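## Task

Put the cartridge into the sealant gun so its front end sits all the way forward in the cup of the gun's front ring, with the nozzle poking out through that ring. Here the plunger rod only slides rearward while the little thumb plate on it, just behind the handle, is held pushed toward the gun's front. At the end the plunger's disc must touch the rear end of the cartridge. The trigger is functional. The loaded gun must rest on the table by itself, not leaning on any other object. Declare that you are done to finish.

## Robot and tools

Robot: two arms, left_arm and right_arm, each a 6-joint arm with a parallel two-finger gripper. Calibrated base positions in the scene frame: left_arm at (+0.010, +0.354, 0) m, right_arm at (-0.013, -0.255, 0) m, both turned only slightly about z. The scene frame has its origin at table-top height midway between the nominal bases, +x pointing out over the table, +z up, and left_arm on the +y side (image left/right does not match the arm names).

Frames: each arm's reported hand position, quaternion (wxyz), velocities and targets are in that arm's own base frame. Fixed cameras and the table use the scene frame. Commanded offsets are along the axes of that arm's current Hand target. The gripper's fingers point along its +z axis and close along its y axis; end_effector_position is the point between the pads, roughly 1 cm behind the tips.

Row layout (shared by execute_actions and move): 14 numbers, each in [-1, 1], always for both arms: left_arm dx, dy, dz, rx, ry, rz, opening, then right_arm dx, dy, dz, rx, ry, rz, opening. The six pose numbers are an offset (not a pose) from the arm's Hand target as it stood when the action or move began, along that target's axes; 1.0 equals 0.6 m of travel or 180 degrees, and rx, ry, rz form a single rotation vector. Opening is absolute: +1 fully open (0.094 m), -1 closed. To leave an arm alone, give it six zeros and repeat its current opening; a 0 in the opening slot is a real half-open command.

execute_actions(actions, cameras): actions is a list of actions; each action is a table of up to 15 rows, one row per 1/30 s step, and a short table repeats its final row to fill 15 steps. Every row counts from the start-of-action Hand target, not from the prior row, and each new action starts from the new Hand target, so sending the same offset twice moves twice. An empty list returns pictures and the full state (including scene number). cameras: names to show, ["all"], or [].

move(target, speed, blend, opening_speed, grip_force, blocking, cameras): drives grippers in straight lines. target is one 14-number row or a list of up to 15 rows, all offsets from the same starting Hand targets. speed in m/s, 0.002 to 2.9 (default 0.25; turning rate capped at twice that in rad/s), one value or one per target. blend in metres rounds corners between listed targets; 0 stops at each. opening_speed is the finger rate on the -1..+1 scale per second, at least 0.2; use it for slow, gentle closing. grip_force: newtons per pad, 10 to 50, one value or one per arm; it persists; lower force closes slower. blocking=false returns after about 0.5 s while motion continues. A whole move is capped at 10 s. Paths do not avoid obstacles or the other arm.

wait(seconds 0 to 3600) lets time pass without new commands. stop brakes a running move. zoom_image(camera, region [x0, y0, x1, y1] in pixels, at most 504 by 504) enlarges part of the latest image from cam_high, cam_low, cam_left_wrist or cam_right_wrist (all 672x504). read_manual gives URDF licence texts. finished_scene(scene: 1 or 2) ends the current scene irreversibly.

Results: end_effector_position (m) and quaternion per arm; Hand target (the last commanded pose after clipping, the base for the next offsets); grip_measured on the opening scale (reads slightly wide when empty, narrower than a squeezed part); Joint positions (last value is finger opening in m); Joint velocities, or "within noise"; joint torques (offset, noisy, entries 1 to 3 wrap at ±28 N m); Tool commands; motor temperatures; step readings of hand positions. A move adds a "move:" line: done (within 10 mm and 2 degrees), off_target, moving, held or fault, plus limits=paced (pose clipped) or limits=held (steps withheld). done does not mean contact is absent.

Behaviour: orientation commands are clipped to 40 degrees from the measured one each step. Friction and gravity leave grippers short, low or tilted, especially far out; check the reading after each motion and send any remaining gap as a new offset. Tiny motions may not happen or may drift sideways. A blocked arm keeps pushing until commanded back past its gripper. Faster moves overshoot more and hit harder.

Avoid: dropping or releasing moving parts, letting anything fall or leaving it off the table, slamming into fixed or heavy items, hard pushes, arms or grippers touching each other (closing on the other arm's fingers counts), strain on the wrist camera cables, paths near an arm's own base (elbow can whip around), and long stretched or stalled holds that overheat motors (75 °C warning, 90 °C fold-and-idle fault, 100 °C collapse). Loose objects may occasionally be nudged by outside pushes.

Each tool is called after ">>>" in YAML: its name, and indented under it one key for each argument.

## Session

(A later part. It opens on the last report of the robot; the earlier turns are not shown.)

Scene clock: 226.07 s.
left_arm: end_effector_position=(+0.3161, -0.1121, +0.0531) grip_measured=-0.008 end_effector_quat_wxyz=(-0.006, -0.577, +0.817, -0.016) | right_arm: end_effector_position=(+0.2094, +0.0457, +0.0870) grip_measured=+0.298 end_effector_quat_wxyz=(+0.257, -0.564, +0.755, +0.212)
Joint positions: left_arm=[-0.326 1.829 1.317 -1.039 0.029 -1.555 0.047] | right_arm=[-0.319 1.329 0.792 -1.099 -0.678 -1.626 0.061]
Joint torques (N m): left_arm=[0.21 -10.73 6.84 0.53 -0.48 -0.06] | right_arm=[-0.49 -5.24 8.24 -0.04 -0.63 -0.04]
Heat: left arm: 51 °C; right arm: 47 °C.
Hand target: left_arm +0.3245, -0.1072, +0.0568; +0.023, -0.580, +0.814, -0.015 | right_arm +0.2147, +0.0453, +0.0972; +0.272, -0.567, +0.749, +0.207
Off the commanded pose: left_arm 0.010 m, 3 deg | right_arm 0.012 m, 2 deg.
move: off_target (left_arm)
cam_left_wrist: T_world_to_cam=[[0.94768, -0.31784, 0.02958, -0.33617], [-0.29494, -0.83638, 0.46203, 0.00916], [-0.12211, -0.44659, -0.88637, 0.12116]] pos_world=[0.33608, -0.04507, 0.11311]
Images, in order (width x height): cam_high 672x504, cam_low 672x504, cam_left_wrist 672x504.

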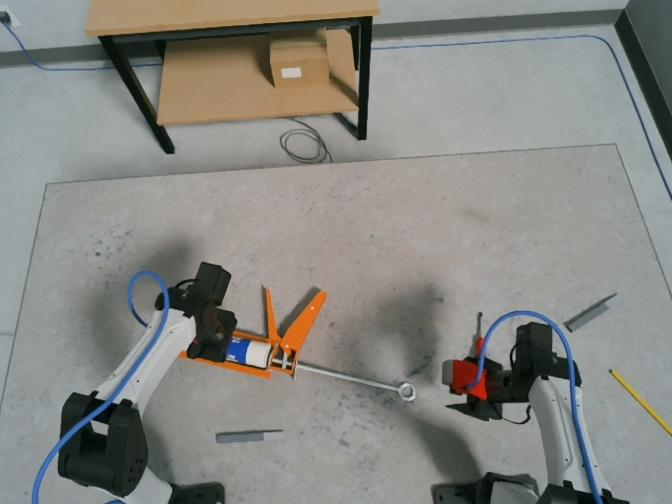

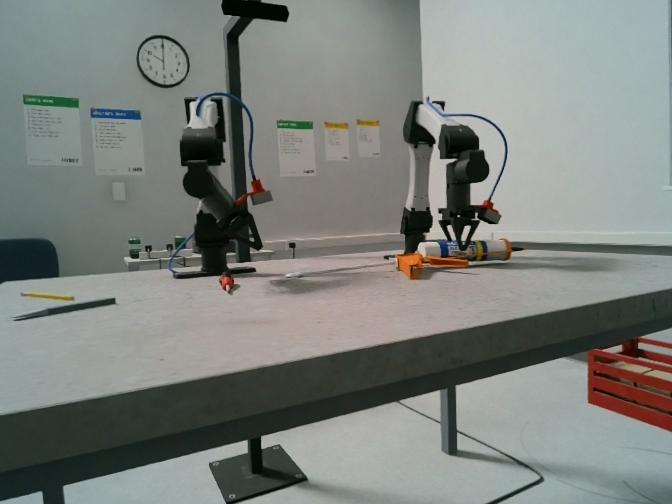

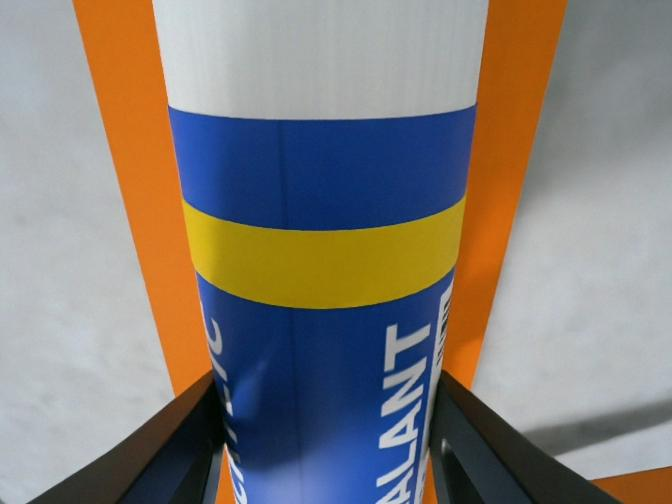

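>>> move:
  target: [0,0.0,0.019,0,0,0,-0.12,0,0,0,0,0,0,0.3]
  speed: 0.08
  cameras: ["cam_left_wrist","cam_low","cam_high"]

>>> zoom_image:
  camera: "cam_low"
  region: [380, 205, 540, 285]

>>> zoom_image:
  camera: "cam_high"
  region: [220, 310, 320, 390]

Scene clock: 226.83 s.
left_arm: end_effector_position=(+0.3166, -0.1096, +0.0423) grip_measured=-0.008 end_effector_quat_wxyz=(-0.001, -0.577, +0.817, -0.011) | right_arm: end_effector_position=(+0.2094, +0.0457, +0.0870) grip_measured=+0.298 end_effector_quat_wxyz=(+0.257, -0.564, +0.755, +0.212)
Joint positions: left_arm=[-0.326 1.843 1.291 -1.002 0.014 -1.555 0.047] | right_arm=[-0.319 1.329 0.792 -1.099 -0.678 -1.626 0.061]
Joint velocities: left_arm=[0.002 0.002 0.007 0.022 0.022 -0.154 -0.001] | right_arm=[within noise]
Joint torques (N m): left_arm=[0.28 -10.76 6.56 0.61 -0.37 -0.07] | right_arm=[-0.5 -5.23 8.25 -0.04 -0.63 -0.03]
Heat: left arm: 51 °C; right arm: 47 °C.
Hand target: left_arm +0.3251, -0.1072, +0.0453; +0.023, -0.580, +0.814, -0.015 | right_arm +0.2147, +0.0453, +0.0972; +0.272, -0.567, +0.749, +0.207
Off the commanded pose: left_arm 0.009 m, 3 deg | right_arm 0.012 m, 2 deg.
move: off_target (left_arm)
cam_left_wrist: T_world_to_cam=[[0.94773, -0.31802, 0.02588, -0.33548], [-0.29524, -0.84328, 0.44913, 0.01634], [-0.12101, -0.4333, -0.89309, 0.11415]] pos_world=[0.33658, -0.04346, 0.10329]
Images, in order (width x height): cam_high 672x504, cam_low 672x504, cam_left_wrist 672x504.

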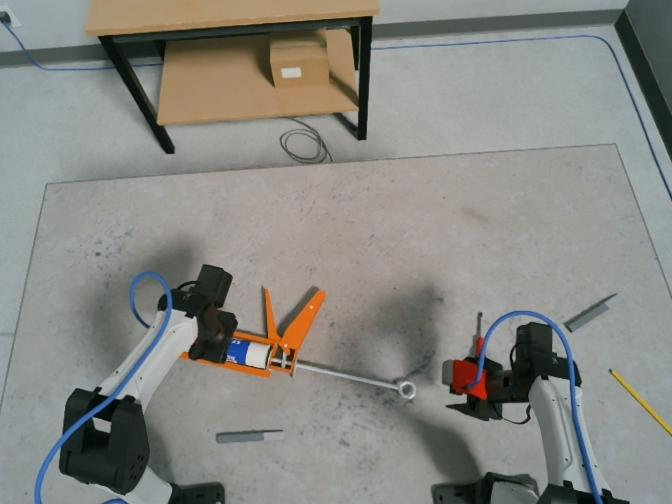

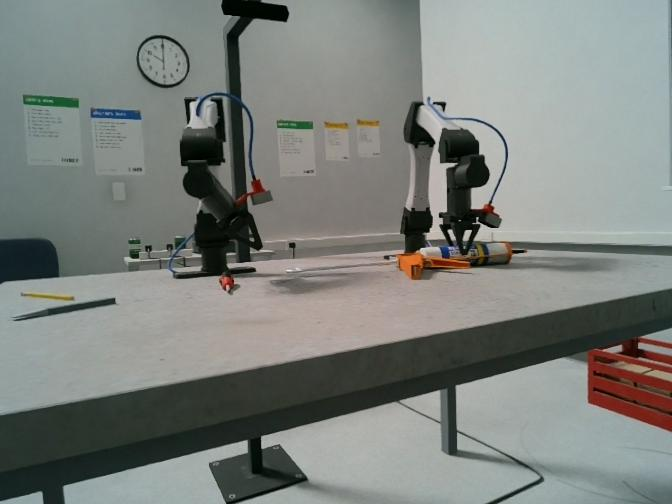

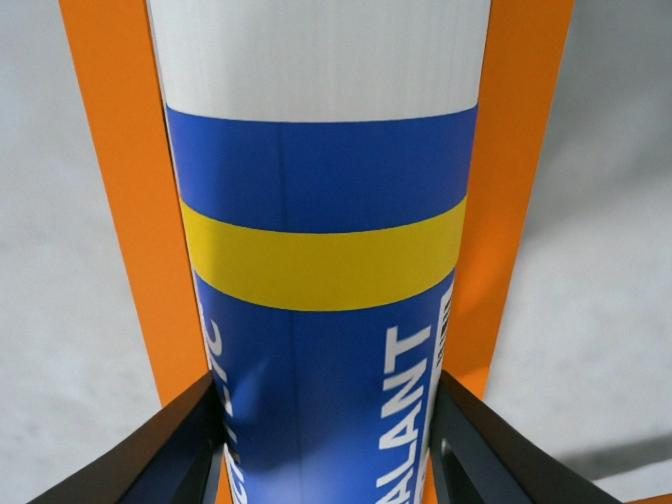

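Scaled by 3.150 from the camera's image (finer frame: 960x720).

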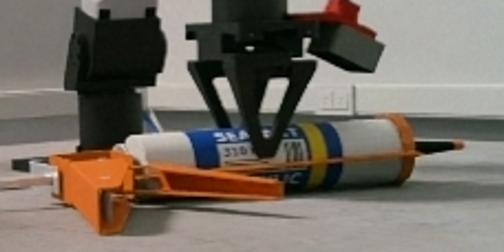

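Scaled by 5.040 from the camera's image (finer frame: 960x720).

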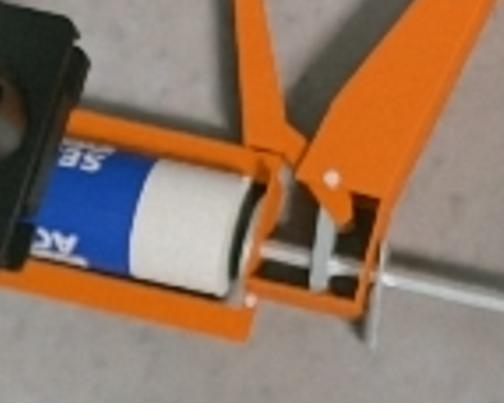

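>>> move:
  target:
    - [0,0.0,0,0,0,0,0.12,0,0,0,0,0,0,0.3]
    - [0,0.0,-0.2,0,0,0,0.3,0,0,0,0,0,0,0.3]
  speed: 0.15
  opening_speed: 1.0
  cameras: ["cam_left_wrist","cam_low","cam_high"]

>>> zoom_image:
  camera: "cam_low"
  region: [380, 205, 540, 285]

>>> zoom_image:
  camera: "cam_high"
  region: [160, 280, 340, 390]

Scene clock: 229.93 s.
left_arm: end_effector_position=(+0.3159, -0.1066, +0.1525) grip_measured=+0.298 end_effector_quat_wxyz=(+0.007, -0.578, +0.816, -0.009) | right_arm: end_effector_position=(+0.2094, +0.0457, +0.0870) grip_measured=+0.298 end_effector_quat_wxyz=(+0.257, -0.564, +0.755, +0.212)
Joint positions: left_arm=[-0.326 1.789 1.665 -1.424 -0.001 -1.558 0.061] | right_arm=[-0.319 1.329 0.792 -1.099 -0.678 -1.626 0.061]
Joint torques (N m): left_arm=[-0.44 -10.89 9.83 0.14 -0.25 -0.15] | right_arm=[-0.49 -5.24 8.27 -0.04 -0.63 -0.03]
Heat: left arm: 51 °C; right arm: 47 °C.
Hand target: left_arm +0.3185, -0.1073, +0.1652; +0.023, -0.580, +0.814, -0.015 | right_arm +0.2147, +0.0453, +0.0972; +0.272, -0.567, +0.749, +0.207
Off the commanded pose: left_arm 0.013 m, 2 deg | right_arm 0.012 m, 2 deg.
move: off_target (left_arm); target 2's new opening was sent with left_arm's hand 0.013 m and 2 deg from that target
cam_left_wrist: T_world_to_cam=[[0.94822, -0.31587, 0.03313, -0.33766], [-0.29812, -0.84925, 0.43576, -0.02859], [-0.10951, -0.42308, -0.89945, 0.21223]] pos_world=[0.3349, -0.04115, 0.21454]
Images, in order (width x height): cam_high 672x504, cam_low 672x504, cam_left_wrist 672x504.

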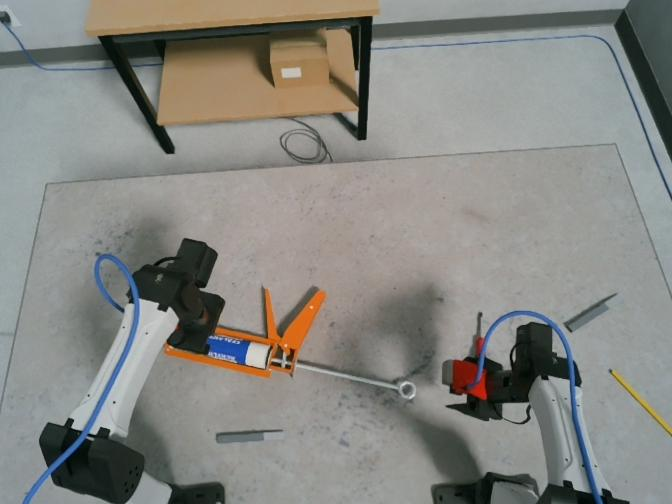

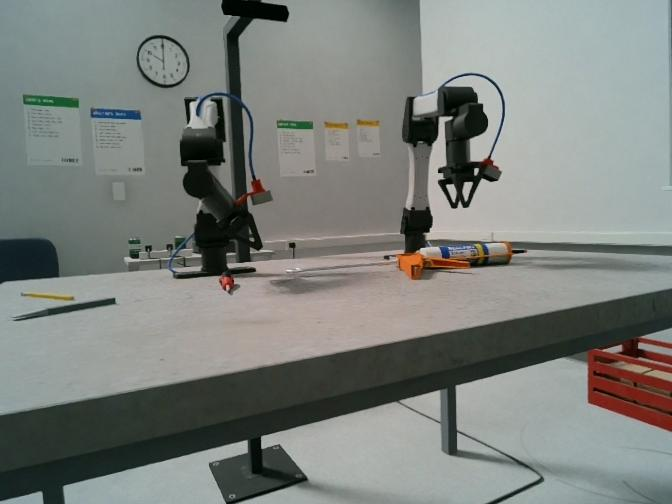

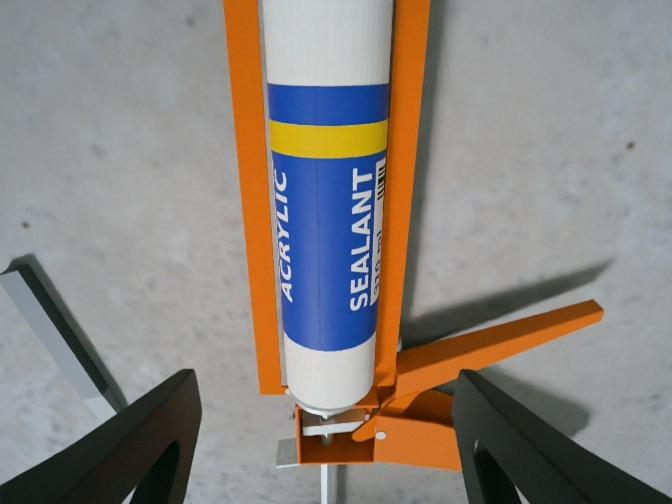

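Scaled by 3.150 from the camera's image (finer frame: 960x720).

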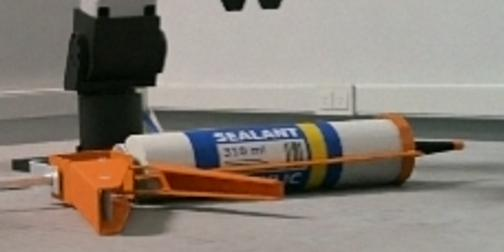

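Scaled by 2.800 from the camera's image (finer frame: 960x720).

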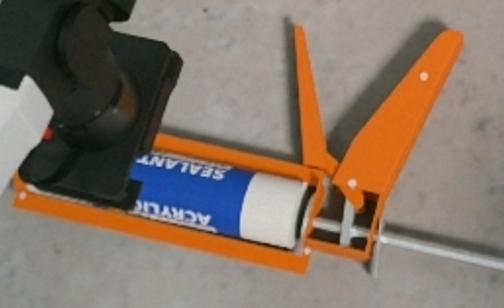

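>>> move:
  target: [0.237,-0.1017,0.0423,-0.0077,0.0178,0.5024,1.0,0,0,0,0,0,0,0.3]
  speed: 0.3
  cameras: ["cam_left_wrist"]

Scene clock: 235.03 s.
left_arm: end_effector_position=(+0.3303, -0.2577, +0.1360) grip_measured=+0.998 end_effector_quat_wxyz=(+0.002, +0.161, +0.987, -0.001) | right_arm: end_effector_position=(+0.2094, +0.0457, +0.0870) grip_measured=+0.298 end_effector_quat_wxyz=(+0.257, -0.564, +0.755, +0.212)
Joint positions: left_arm=[-0.663 2.182 2.158 -1.543 -0.001 -0.34 0.094] | right_arm=[-0.319 1.329 0.792 -1.099 -0.678 -1.626 0.061]
Joint torques (N m): left_arm=[-0.06 -12.45 9.63 0.17 0.01 0.19] | right_arm=[-0.51 -5.26 8.23 -0.04 -0.63 -0.03]
Heat: left arm: 51 °C; right arm: 47 °C.
Hand target: left_arm +0.3312, -0.2616, +0.1402; +0.000, +0.169, +0.986, -0.001 | right_arm +0.2147, +0.0453, +0.0972; +0.272, -0.567, +0.749, +0.207
Off the commanded pose: left_arm 0.006 m, 1 deg | right_arm 0.012 m, 2 deg.
joint sent to its limit (left arm) — joint 4 (wrist pitch), lower limit. The joint targets still meet the commanded pose.
move: done
cam_left_wrist: T_world_to_cam=[[-0.30138, -0.95344, 0.01093, -0.14712], [-0.85847, 0.27631, 0.43207, 0.33019], [-0.41497, 0.12083, -0.90177, 0.37642]] pos_world=[0.39532, -0.27699, 0.19839]

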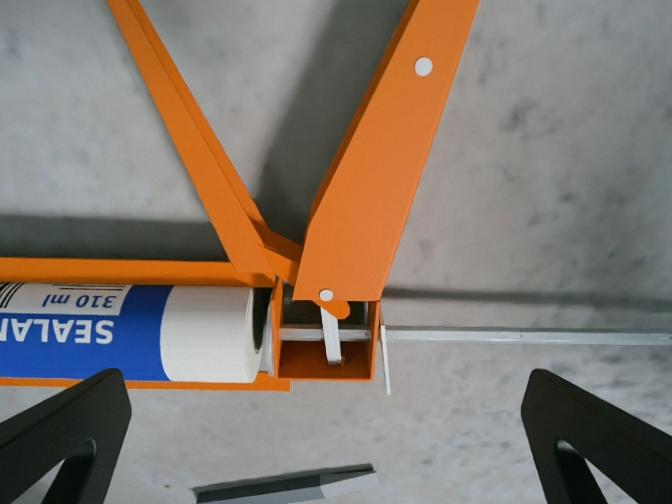

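>>> move:
  target: [0,0.010,0.11,0,0,0,1.0,0,0,0,0,0,0,0.3]
  speed: 0.2
  cameras: ["cam_left_wrist"]

Scene clock: 236.83 s.
left_arm: end_effector_position=(+0.3289, -0.2566, +0.0711) grip_measured=+0.998 end_effector_quat_wxyz=(-0.011, +0.168, +0.986, +0.006) | right_arm: end_effector_position=(+0.2094, +0.0457, +0.0870) grip_measured=+0.298 end_effector_quat_wxyz=(+0.257, -0.564, +0.755, +0.212)
Joint positions: left_arm=[-0.663 2.181 1.898 -1.312 -0.001 -0.326 0.094] | right_arm=[-0.319 1.329 0.792 -1.099 -0.678 -1.626 0.061]
Joint torques (N m): left_arm=[0.92 -15.12 5.72 0.51 0.01 0.14] | right_arm=[-0.51 -5.26 8.27 -0.04 -0.63 -0.03]
Heat: left arm: 52 °C; right arm: 47 °C.
Hand target: left_arm +0.3331, -0.2559, +0.0741; +0.000, +0.170, +0.986, +0.000 | right_arm +0.2147, +0.0453, +0.0972; +0.272, -0.567, +0.749, +0.207
Off the commanded pose: left_arm 0.005 m, 1 deg | right_arm 0.012 m, 2 deg.
move: done
cam_left_wrist: T_world_to_cam=[[-0.31461, -0.94922, 0.00097, -0.13968], [-0.8442, 0.28027, 0.45692, 0.35127], [-0.43399, 0.14293, -0.88951, 0.3282]] pos_world=[0.39503, -0.27795, 0.13157]

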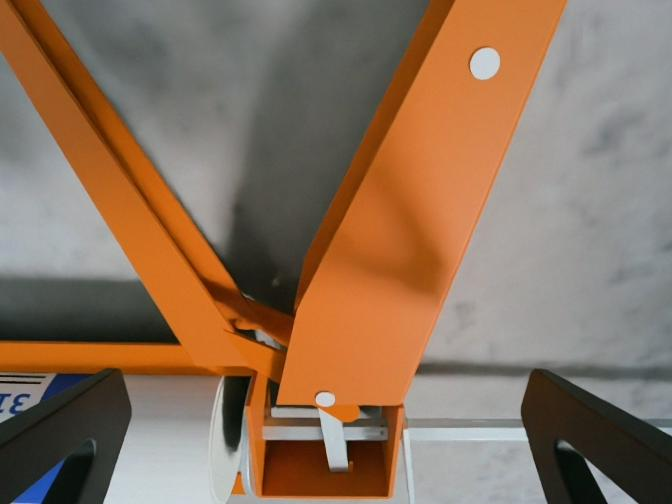

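>>> move:
  target: [-0.011,0.018,0.02,0,0,0,1.0,0,0,0,0,0,0,0.3]
  speed: 0.2
  cameras: ["cam_left_wrist"]

Scene clock: 237.90 s.
left_arm: end_effector_position=(+0.3405, -0.2475, +0.0656) grip_measured=+0.998 end_effector_quat_wxyz=(-0.004, +0.165, +0.986, +0.002) | right_arm: end_effector_position=(+0.2094, +0.0457, +0.0870) grip_measured=+0.298 end_effector_quat_wxyz=(+0.257, -0.564, +0.755, +0.212)
Joint positions: left_arm=[-0.629 2.181 1.876 -1.274 -0.001 -0.297 0.094] | right_arm=[-0.319 1.329 0.792 -1.099 -0.678 -1.626 0.061]
Joint torques (N m): left_arm=[0.72 -13.42 5.79 0.54 -0.03 0.12] | right_arm=[-0.49 -5.23 8.25 -0.04 -0.64 -0.03]
Heat: left arm: 52 °C; right arm: 47 °C.
Hand target: left_arm +0.3429, -0.2481, +0.0622; +0.000, +0.170, +0.986, -0.001 | right_arm +0.2147, +0.0453, +0.0972; +0.272, -0.567, +0.749, +0.207
Off the commanded pose: left_arm 0.004 m, 1 deg | right_arm 0.012 m, 2 deg.
move: done
cam_left_wrist: T_world_to_cam=[[-0.30959, -0.95085, 0.00667, -0.12987], [-0.85146, 0.28035, 0.4432, 0.36439], [-0.42329, 0.13153, -0.8964, 0.32101]] pos_world=[0.40593, -0.26787, 0.12712]

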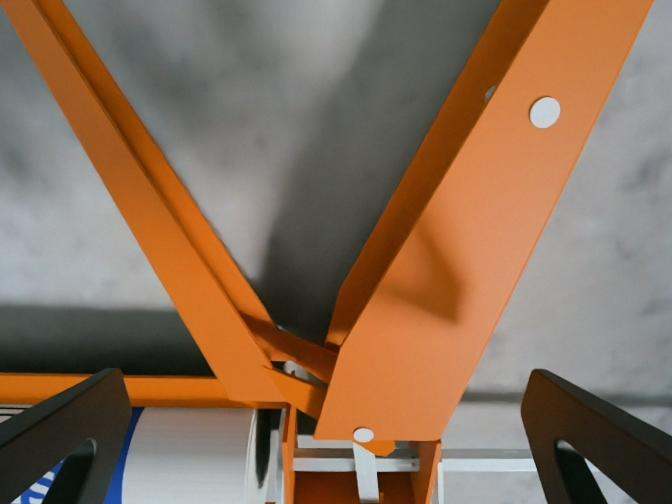

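>>> move:
  target: [0,-0.002,0.033,0,0,0,1.0,0,0,0,0,0,0,0.3]
  speed: 0.1
  cameras: ["cam_left_wrist","cam_low"]

>>> zoom_image:
  camera: "cam_low"
  region: [360, 205, 480, 295]

Scene clock: 239.07 s.
left_arm: end_effector_position=(+0.3410, -0.2479, +0.0485) grip_measured=+0.998 end_effector_quat_wxyz=(-0.001, +0.165, +0.986, +0.001) | right_arm: end_effector_position=(+0.2094, +0.0457, +0.0870) grip_measured=+0.298 end_effector_quat_wxyz=(+0.257, -0.564, +0.755, +0.212)
Joint positions: left_arm=[-0.629 2.184 1.814 -1.202 -0.001 -0.297 0.094] | right_arm=[-0.319 1.329 0.792 -1.099 -0.678 -1.626 0.061]
Joint torques (N m): left_arm=[0.36 -12.64 5.75 0.57 0.02 0.1] | right_arm=[-0.5 -5.24 8.23 -0.04 -0.64 -0.04]
Heat: left arm: 52 °C; right arm: 48 °C.
Hand target: left_arm +0.3425, -0.2492, +0.0424; +0.000, +0.170, +0.986, -0.001 | right_arm +0.2147, +0.0453, +0.0972; +0.272, -0.567, +0.749, +0.207
Off the commanded pose: left_arm 0.006 m, 1 deg | right_arm 0.012 m, 2 deg.
move: done
cam_left_wrist: T_world_to_cam=[[-0.30997, -0.95071, 0.00858, -0.12992], [-0.85355, 0.28224, 0.43794, 0.37393], [-0.41877, 0.12842, -0.89896, 0.30385]] pos_world=[0.40614, -0.26807, 0.11051]
Images, in order (width x height): cam_low 672x504, cam_left_wrist 672x504.

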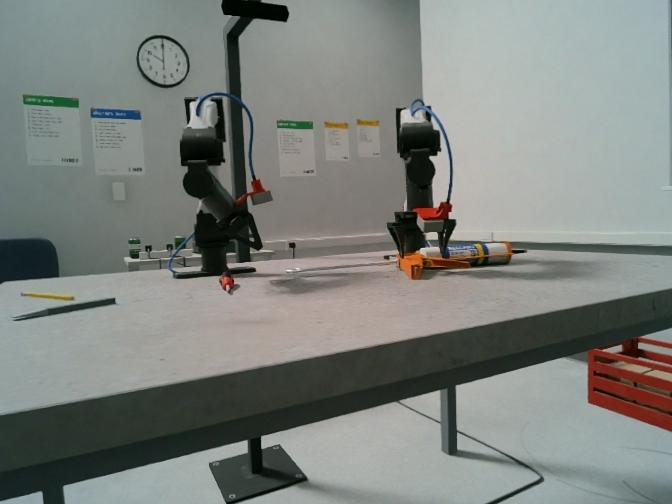

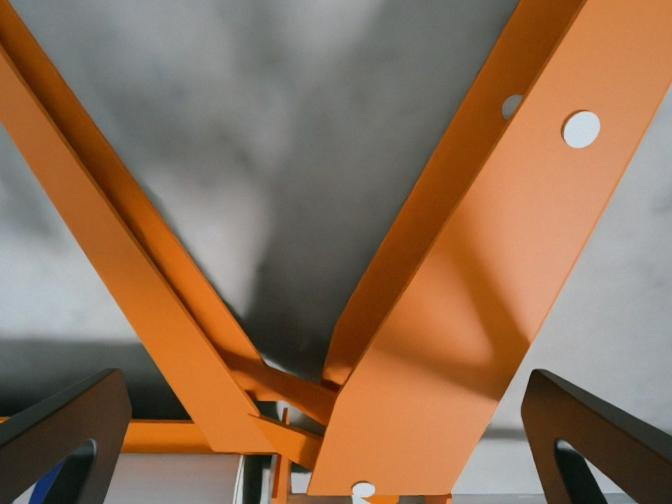

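Scaled by 4.200 from the camera's image (finer frame: 960x720).

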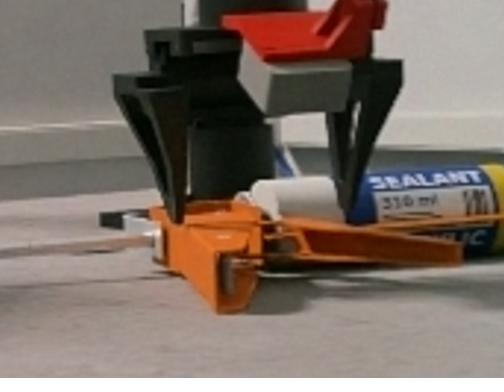

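>>> move:
  target: [0.003,-0.007,-0.007,0,0,0,1.0,0,0,0,0,0,0,0.3]
  speed: 0.1
  cameras: ["cam_left_wrist"]

Scene clock: 239.73 s.
left_arm: end_effector_position=(+0.3411, -0.2480, +0.0485) grip_measured=+0.998 end_effector_quat_wxyz=(-0.001, +0.165, +0.986, +0.001) | right_arm: end_effector_position=(+0.2094, +0.0457, +0.0870) grip_measured=+0.298 end_effector_quat_wxyz=(+0.257, -0.564, +0.755, +0.212)
Joint positions: left_arm=[-0.629 2.184 1.814 -1.202 -0.001 -0.297 0.094] | right_arm=[-0.319 1.329 0.792 -1.099 -0.678 -1.626 0.061]
Joint torques (N m): left_arm=[-0.51 -13.15 6.65 0.44 0.03 0.02] | right_arm=[-0.5 -5.24 8.21 -0.05 -0.64 -0.03]
Heat: left arm: 52 °C; right arm: 48 °C.
Hand target: left_arm +0.3394, -0.2526, +0.0467; +0.000, +0.170, +0.986, -0.001 | right_arm +0.2147, +0.0453, +0.0972; +0.272, -0.567, +0.749, +0.207
Off the commanded pose: left_arm 0.005 m, 1 deg | right_arm 0.012 m, 2 deg.
move: done
cam_left_wrist: T_world_to_cam=[[-0.30998, -0.9507, 0.00869, -0.12989], [-0.85368, 0.28235, 0.43762, 0.37413], [-0.4185, 0.12823, -0.89912, 0.30374]] pos_world=[0.40624, -0.26807, 0.1105]

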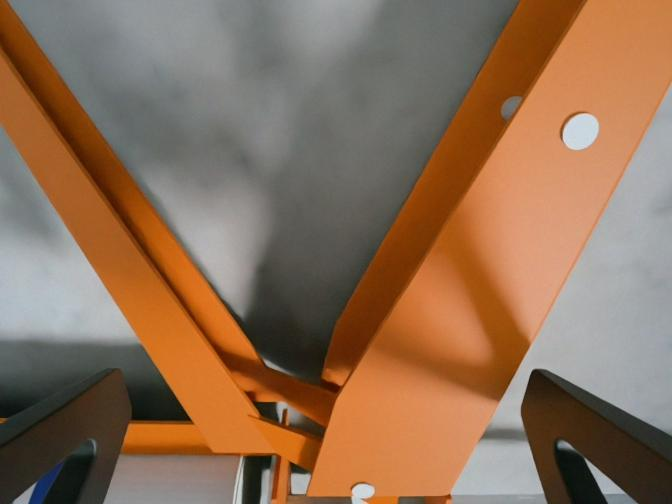

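>>> move:
  target: [0.0,-0.006,0,0,0,0,1.0,0,0,0,0,0,0,0.3]
  speed: 0.1
  cameras: ["cam_left_wrist"]

Scene clock: 240.37 s.
left_arm: end_effector_position=(+0.3384, -0.2516, +0.0485) grip_measured=+0.998 end_effector_quat_wxyz=(-0.001, +0.171, +0.985, +0.001) | right_arm: end_effector_position=(+0.2094, +0.0457, +0.0870) grip_measured=+0.298 end_effector_quat_wxyz=(+0.257, -0.564, +0.755, +0.212)
Joint positions: left_arm=[-0.64 2.184 1.814 -1.202 -0.001 -0.297 0.094] | right_arm=[-0.319 1.329 0.792 -1.099 -0.678 -1.626 0.061]
Joint torques (N m): left_arm=[-0.29 -12.64 7.3 0.37 0 -0.06] | right_arm=[-0.5 -5.27 8.25 -0.04 -0.63 -0.02]
Heat: left arm: 52 °C; right arm: 48 °C.
Hand target: left_arm +0.3383, -0.2558, +0.0467; +0.000, +0.169, +0.986, -0.001 | right_arm +0.2147, +0.0453, +0.0972; +0.272, -0.567, +0.749, +0.207
Off the commanded pose: left_arm 0.005 m, 0 deg | right_arm 0.012 m, 2 deg.
move: done
cam_left_wrist: T_world_to_cam=[[-0.32014, -0.94733, 0.00868, -0.12993], [-0.85061, 0.29146, 0.43762, 0.37417], [-0.4171, 0.13272, -0.89912, 0.30377]] pos_world=[0.40337, -0.27246, 0.1105]

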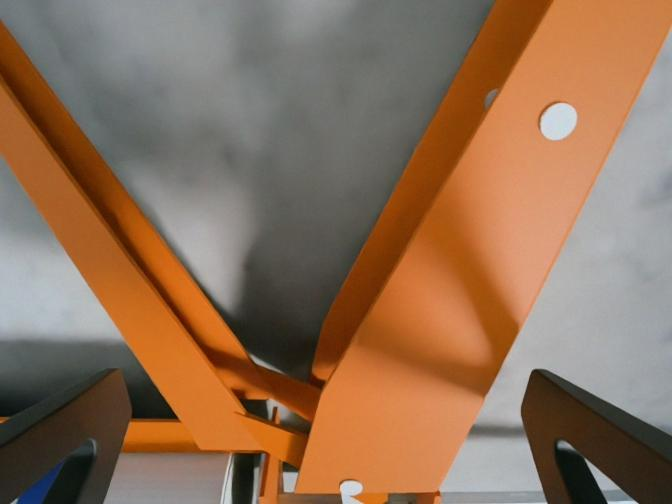

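>>> move:
  target: [0.0,0,0.043,0,0,0,1.0,0,0,0,0,0,0,0.3]
  speed: 0.1
  cameras: ["cam_left_wrist","cam_low"]

>>> zoom_image:
  camera: "cam_low"
  region: [360, 205, 480, 295]

Scene clock: 241.13 s.
left_arm: end_effector_position=(+0.3376, -0.2510, +0.0386) grip_measured=+0.998 end_effector_quat_wxyz=(+0.001, +0.171, +0.985, +0.005) | right_arm: end_effector_position=(+0.2094, +0.0457, +0.0870) grip_measured=+0.298 end_effector_quat_wxyz=(+0.257, -0.564, +0.755, +0.212)
Joint positions: left_arm=[-0.643 2.187 1.778 -1.165 -0.009 -0.299 0.094] | right_arm=[-0.319 1.329 0.792 -1.099 -0.678 -1.626 0.061]
Joint torques (N m): left_arm=[-0.03 -11.26 3.75 0.95 0.09 -0.05] | right_arm=[-0.51 -5.22 8.24 -0.04 -0.64 -0.03]
Heat: left arm: 52 °C; right arm: 48 °C.
Hand target: left_arm +0.3383, -0.2559, +0.0208; +0.000, +0.169, +0.986, +0.000 | right_arm +0.2147, +0.0453, +0.0972; +0.272, -0.567, +0.749, +0.207
Off the commanded pose: left_arm 0.018 m, 1 deg | right_arm 0.012 m, 2 deg.
move: off_target (left_arm)
cam_left_wrist: T_world_to_cam=[[-0.3209, -0.94711, 0.00043, -0.12884], [-0.85233, 0.28898, 0.43592, 0.37756], [-0.41299, 0.13952, -0.89999, 0.29473]] pos_world=[0.40218, -0.27225, 0.10072]
Images, in order (width x height): cam_low 672x504, cam_left_wrist 672x504.

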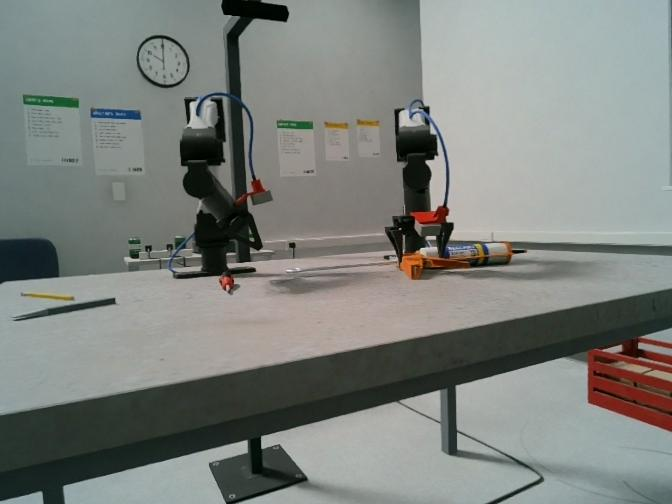

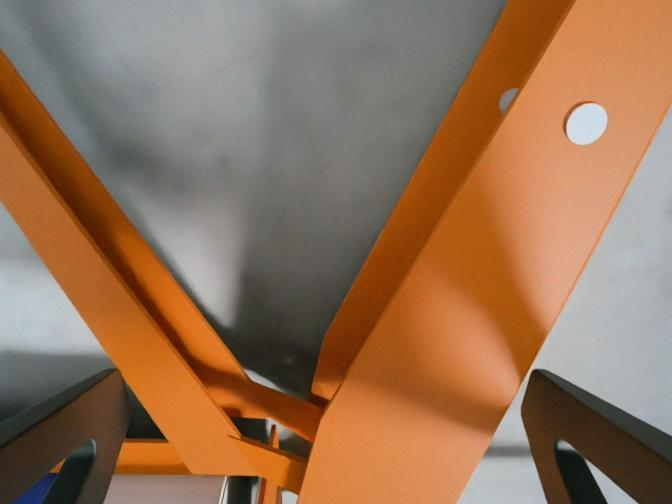

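Scaled by 4.200 from the camera's image (finer frame: 960x720).

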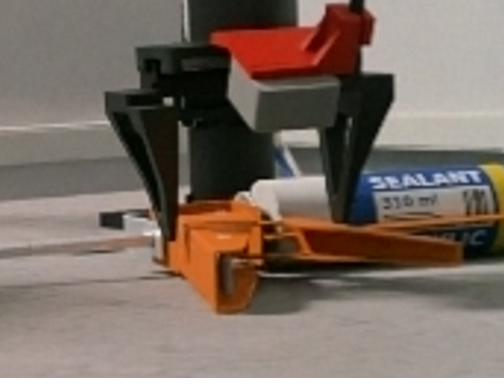

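>>> move:
  target:
    - [0,0,-0.068,0,0,0,1.0,0,0,0,0,0,0,0.3]
    - [0.015,-0.0017,-0.068,0,0.111,0,1.0,0,0,0,0,0,0,0.3]
  speed: 0.15
  cameras: ["cam_left_wrist","cam_low"]

>>> zoom_image:
  camera: "cam_low"
  region: [360, 205, 480, 295]

Scene clock: 244.93 s.
left_arm: end_effector_position=(+0.3281, -0.2537, +0.0583) grip_measured=+0.998 end_effector_quat_wxyz=(-0.104, +0.165, +0.981, +0.006) | right_arm: end_effector_position=(+0.2094, +0.0457, +0.0870) grip_measured=+0.298 end_effector_quat_wxyz=(+0.257, -0.564, +0.755, +0.212)
Joint positions: left_arm=[-0.624 2.373 2.149 -1.54 0.082 -0.284 0.094] | right_arm=[-0.319 1.329 0.792 -1.099 -0.678 -1.626 0.061]
Joint torques (N m): left_arm=[1.06 -14.2 8.38 -0.33 0.18 0.14] | right_arm=[-0.51 -5.26 8.28 -0.04 -0.63 -0.03]
Heat: left arm: 52 °C; right arm: 48 °C.
Hand target: left_arm +0.3294, -0.2537, +0.0615; -0.171, +0.167, +0.971, +0.029 | right_arm +0.2147, +0.0453, +0.0972; +0.272, -0.567, +0.749, +0.207
Off the commanded pose: left_arm 0.004 m, 8 deg | right_arm 0.012 m, 2 deg.
joint sent to its limit (left arm) — joint 4 (wrist pitch), lower limit. The joint targets are off in orientation, not in position.
move: off_target (left_arm)
cam_left_wrist: T_world_to_cam=[[-0.30612, -0.95154, 0.02926, -0.14214], [-0.74634, 0.25895, 0.61312, 0.30897], [-0.59099, 0.16585, -0.78945, 0.36757]] pos_world=[0.40432, -0.27622, 0.1049]
Images, in order (width x height): cam_low 672x504, cam_left_wrist 672x504.

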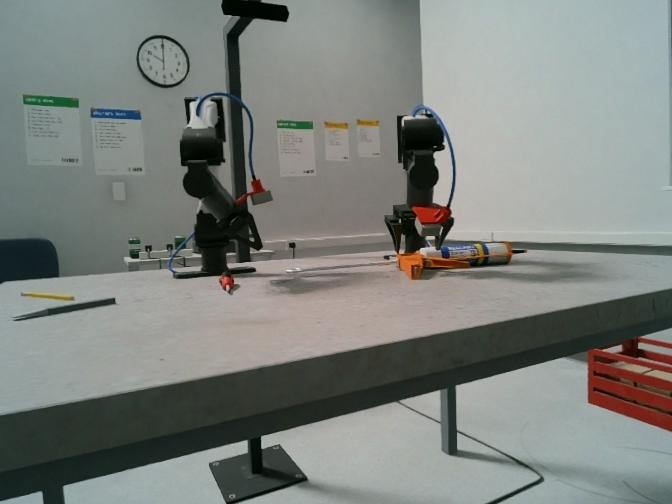

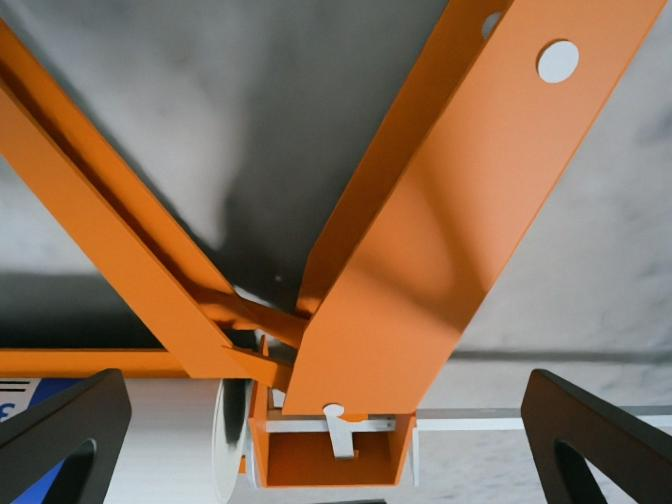

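Scaled by 4.200 from the camera's image (finer frame: 960x720).

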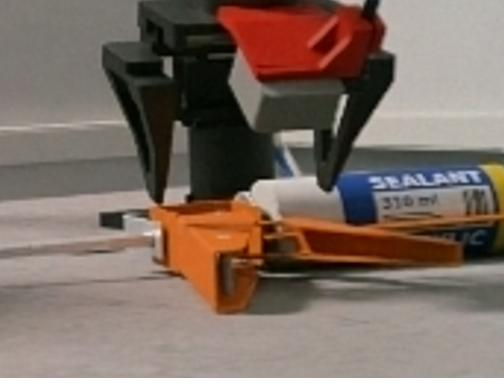

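>>> move:
  target: [0.006,0.0162,0.002,0,0,0,1.0,0,0,0,0,0,0,0.3]
  speed: 0.15
  cameras: ["cam_left_wrist"]

Scene clock: 247.60 s.
left_arm: end_effector_position=(+0.3329, -0.2474, +0.0583) grip_measured=+0.998 end_effector_quat_wxyz=(-0.105, +0.164, +0.981, +0.004) | right_arm: end_effector_position=(+0.2094, +0.0457, +0.0870) grip_measured=+0.298 end_effector_quat_wxyz=(+0.257, -0.564, +0.755, +0.212)
Joint positions: left_arm=[-0.605 2.373 2.149 -1.54 0.082 -0.266 0.094] | right_arm=[-0.319 1.329 0.792 -1.099 -0.678 -1.626 0.061]
Joint torques (N m): left_arm=[1.02 -15.87 5.56 -0.32 0.13 0.13] | right_arm=[-0.49 -5.23 8.24 -0.05 -0.64 -0.03]
Motor temperatures (°C): left_arm=[26 54 46 29 28 27 28] | right_arm=[29 34 48 31 29 28 30]
Heat: left arm: 54 °C; right arm: 48 °C.
Hand target: left_arm +0.3291, -0.2433, +0.0616; -0.171, +0.167, +0.971, +0.029 | right_arm +0.2147, +0.0453, +0.0972; +0.272, -0.567, +0.749, +0.207
Off the commanded pose: left_arm 0.006 m, 8 deg | right_arm 0.012 m, 2 deg.
joint sent to its limit (left arm) — joint 4 (wrist pitch), lower limit. The joint targets are off in orientation, not in position.
move: off_target (left_arm)
cam_left_wrist: T_world_to_cam=[[-0.30405, -0.95206, 0.03365, -0.13579], [-0.74617, 0.25996, 0.61291, 0.31122], [-0.59228, 0.16124, -0.78944, 0.3687]] pos_world=[0.40931, -0.26963, 0.10489]

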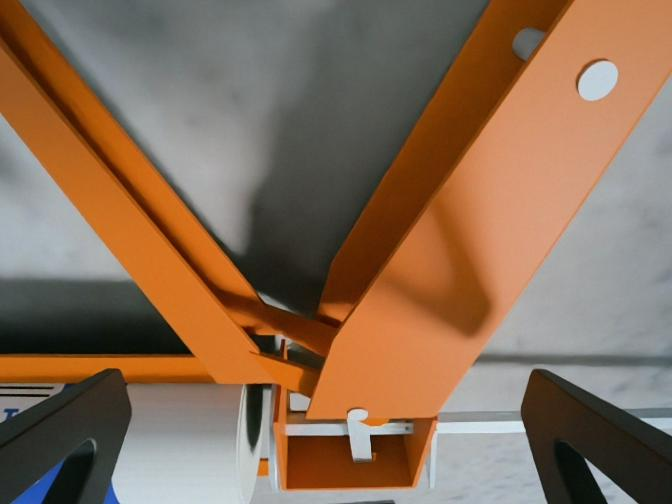

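>>> move:
  target: [-0.0033,0.0017,0.0237,0,0,0,1.0,0,0,0,0,0,0,0.3]
  speed: 0.15
  cameras: ["cam_left_wrist"]

Scene clock: 248.67 s.
left_arm: end_effector_position=(+0.3322, -0.2469, +0.0533) grip_measured=+0.998 end_effector_quat_wxyz=(-0.111, +0.165, +0.980, +0.006) | right_arm: end_effector_position=(+0.2094, +0.0457, +0.0870) grip_measured=+0.298 end_effector_quat_wxyz=(+0.257, -0.564, +0.755, +0.212)
Joint positions: left_arm=[-0.605 2.386 2.149 -1.541 0.082 -0.262 0.094] | right_arm=[-0.319 1.329 0.792 -1.099 -0.678 -1.626 0.061]
Joint torques (N m): left_arm=[0.84 -13.91 4.96 -0.35 0.12 0.15] | right_arm=[-0.49 -5.26 8.24 -0.04 -0.64 -0.03]
Heat: left arm: 54 °C; right arm: 48 °C.
Hand target: left_arm +0.3266, -0.2414, +0.0476; -0.171, +0.167, +0.971, +0.029 | right_arm +0.2147, +0.0453, +0.0972; +0.272, -0.567, +0.749, +0.207
Off the commanded pose: left_arm 0.010 m, 7 deg | right_arm 0.012 m, 2 deg.
joint sent to its limit (left arm) — joint 4 (wrist pitch), lower limit. The joint targets are off in orientation, not in position.
move: off_target (left_arm)
cam_left_wrist: T_world_to_cam=[[-0.30726, -0.95113, 0.03071, -0.1339], [-0.73848, 0.25866, 0.62269, 0.31022], [-0.6002, 0.16865, -0.78187, 0.36832]] pos_world=[0.40901, -0.26972, 0.09892]

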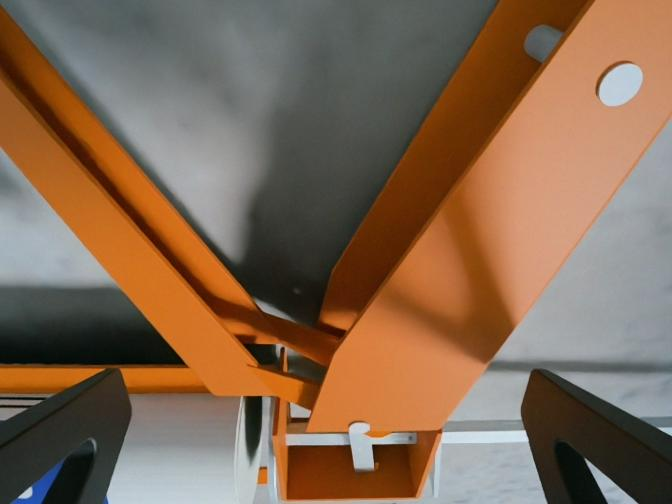

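>>> move:
  target: [-0.0005,0.0,0.0212,0,0,0,1.0,0,0,0,0,0,0,0.3]
  speed: 0.15
  cameras: ["cam_left_wrist"]

Scene clock: 249.53 s.
left_arm: end_effector_position=(+0.3277, -0.2438, +0.0391) grip_measured=+0.998 end_effector_quat_wxyz=(-0.130, +0.164, +0.978, +0.015) | right_arm: end_effector_position=(+0.2094, +0.0457, +0.0870) grip_measured=+0.298 end_effector_quat_wxyz=(+0.257, -0.564, +0.755, +0.212)
Joint positions: left_arm=[-0.605 2.416 2.137 -1.542 0.082 -0.261 0.094] | right_arm=[-0.319 1.329 0.792 -1.099 -0.678 -1.626 0.061]
Joint torques (N m): left_arm=[0.76 -14.15 5.48 -0.43 0.14 0.1] | right_arm=[-0.47 -5.26 8.24 -0.05 -0.63 -0.03]
Heat: left arm: 54 °C; right arm: 48 °C.
Hand target: left_arm +0.3228, -0.2400, +0.0356; -0.171, +0.167, +0.971, +0.029 | right_arm +0.2147, +0.0453, +0.0972; +0.272, -0.567, +0.749, +0.207
Off the commanded pose: left_arm 0.007 m, 5 deg | right_arm 0.012 m, 2 deg.
joint sent to its limit (left arm) — joint 4 (wrist pitch), lower limit. The joint targets are off in orientation, not in position.
move: off_target (left_arm)
cam_left_wrist: T_world_to_cam=[[-0.30709, -0.95151, 0.01818, -0.13149], [-0.71501, 0.24328, 0.65542, 0.30223], [-0.62806, 0.18828, -0.75505, 0.36679]] pos_world=[0.40608, -0.2677, 0.08125]

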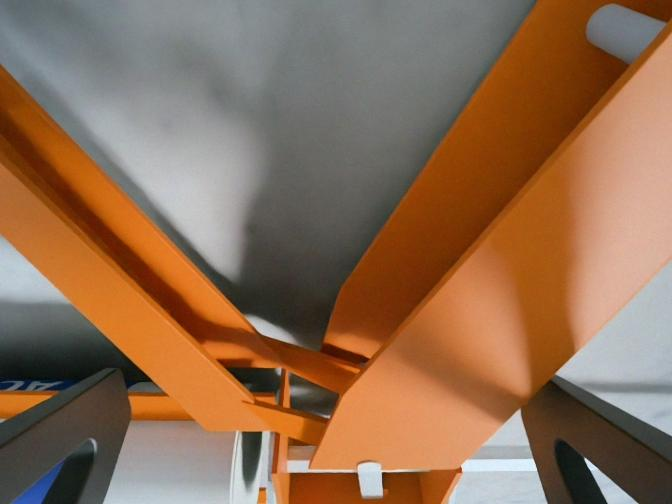

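>>> move:
  target: [-0.0045,0.0,0.0212,0,0,0,1.0,0,0,0,0,0,0,0.3]
  speed: 0.1
  cameras: ["cam_left_wrist","cam_low"]

>>> zoom_image:
  camera: "cam_low"
  region: [360, 205, 480, 295]

Scene clock: 250.43 s.
left_arm: end_effector_position=(+0.3253, -0.2421, +0.0251) grip_measured=+0.998 end_effector_quat_wxyz=(-0.147, +0.164, +0.975, +0.023) | right_arm: end_effector_position=(+0.2094, +0.0457, +0.0870) grip_measured=+0.298 end_effector_quat_wxyz=(+0.257, -0.564, +0.755, +0.212)
Joint positions: left_arm=[-0.605 2.452 2.137 -1.542 0.082 -0.26 0.094] | right_arm=[-0.319 1.329 0.792 -1.099 -0.678 -1.626 0.061]
Joint torques (N m): left_arm=[0.66 -14.39 5.96 -0.53 0.12 0.11] | right_arm=[-0.51 -5.26 8.24 -0.04 -0.63 -0.04]
Heat: left arm: 54 °C; right arm: 48 °C.
Hand target: left_arm +0.3211, -0.2394, +0.0228; -0.171, +0.167, +0.971, +0.029 | right_arm +0.2147, +0.0453, +0.0972; +0.272, -0.567, +0.749, +0.207
Off the commanded pose: left_arm 0.006 m, 3 deg | right_arm 0.012 m, 2 deg.
joint sent to its limit (left arm) — joint 4 (wrist pitch), lower limit. The joint targets still meet the commanded pose.
move: off_target (left_arm)
cam_left_wrist: T_world_to_cam=[[-0.30805, -0.95134, 0.0082, -0.1298], [-0.69465, 0.23081, 0.68132, 0.29901], [-0.65005, 0.20418, -0.73194, 0.3648]] pos_world=[0.40487, -0.26698, 0.06436]
Images, in order (width x height): cam_low 672x504, cam_left_wrist 672x504.

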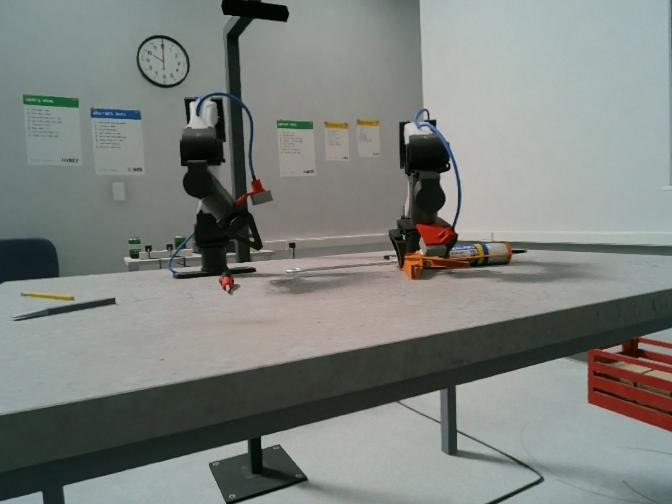

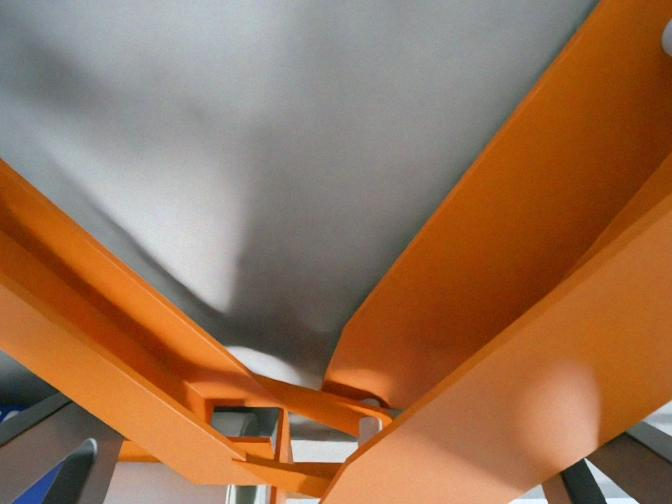

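Scaled by 4.200 from the camera's image (finer frame: 960x720).

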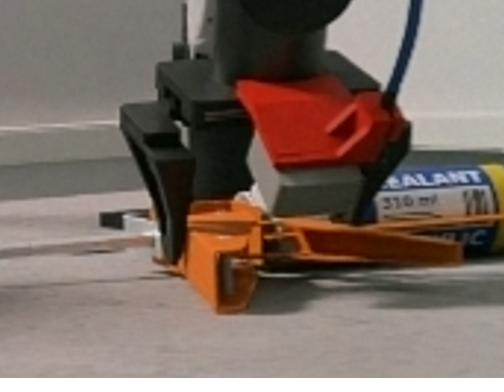

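>>> move:
  target: [0,0.0,0,0,0,0,0.6,0,0,0,0,0,0,0.3]
  opening_speed: 0.3
  cameras: ["cam_left_wrist","cam_high"]

>>> zoom_image:
  camera: "cam_high"
  region: [160, 280, 340, 390]

Scene clock: 252.17 s.
left_arm: end_effector_position=(+0.3284, -0.2444, +0.0240) grip_measured=+0.607 end_effector_quat_wxyz=(-0.140, +0.173, +0.975, +0.018) | right_arm: end_effector_position=(+0.2094, +0.0457, +0.0870) grip_measured=+0.298 end_effector_quat_wxyz=(+0.257, -0.564, +0.755, +0.212)
Joint positions: left_arm=[-0.605 2.452 2.137 -1.526 0.083 -0.242 0.076] | right_arm=[-0.319 1.329 0.792 -1.099 -0.678 -1.626 0.061]
Joint torques (N m): left_arm=[0.51 -14.48 5.9 -0.62 0.11 -0.02] | right_arm=[-0.53 -5.23 8.24 -0.04 -0.63 -0.03]
Motor temperatures (°C): left_arm=[26 55 46 29 28 27 28] | right_arm=[29 34 48 31 29 28 30]
Heat: left arm: 55 °C; right arm: 48 °C.
Hand target: left_arm +0.3211, -0.2395, +0.0227; -0.171, +0.167, +0.971, +0.029 | right_arm +0.2147, +0.0453, +0.0972; +0.272, -0.567, +0.749, +0.207
Off the commanded pose: left_arm 0.009 m, 4 deg | right_arm 0.012 m, 2 deg.
joint sent to its limit (left arm) — joint 4 (wrist pitch), lower limit. The joint targets still meet the commanded pose.
move: done
cam_left_wrist: T_world_to_cam=[[-0.32439, -0.94575, 0.01813, -0.12446], [-0.69824, 0.25234, 0.66991, 0.30905], [-0.63814, 0.20466, -0.74222, 0.36294]] pos_world=[0.40703, -0.26997, 0.0646]
Images, in order (width x height): cam_high 672x504, cam_left_wrist 672x504.

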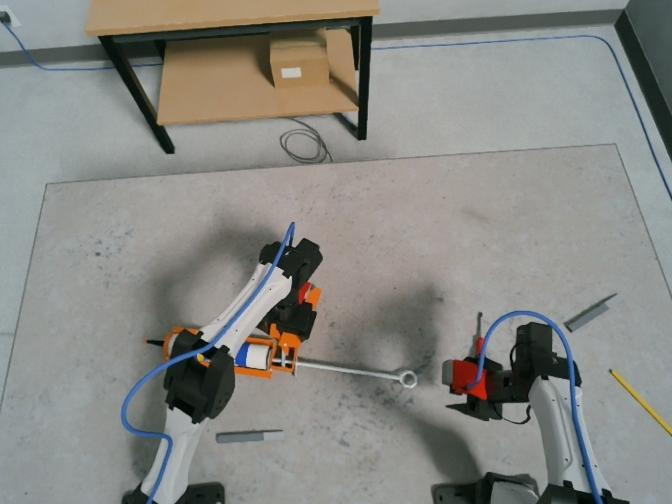

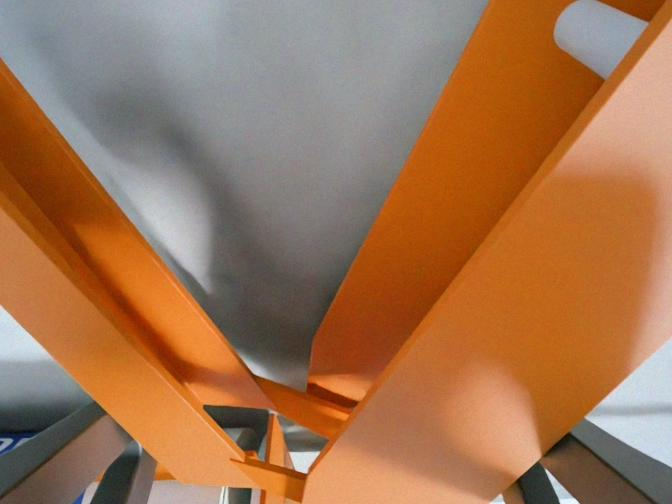

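Scaled by 2.800 from the camera's image (finer frame: 960x720).

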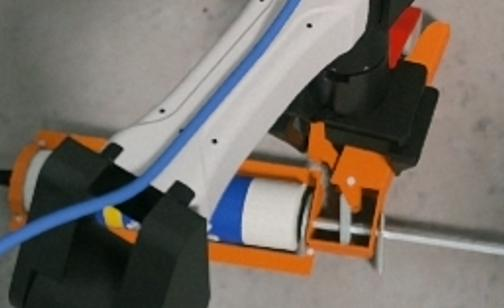

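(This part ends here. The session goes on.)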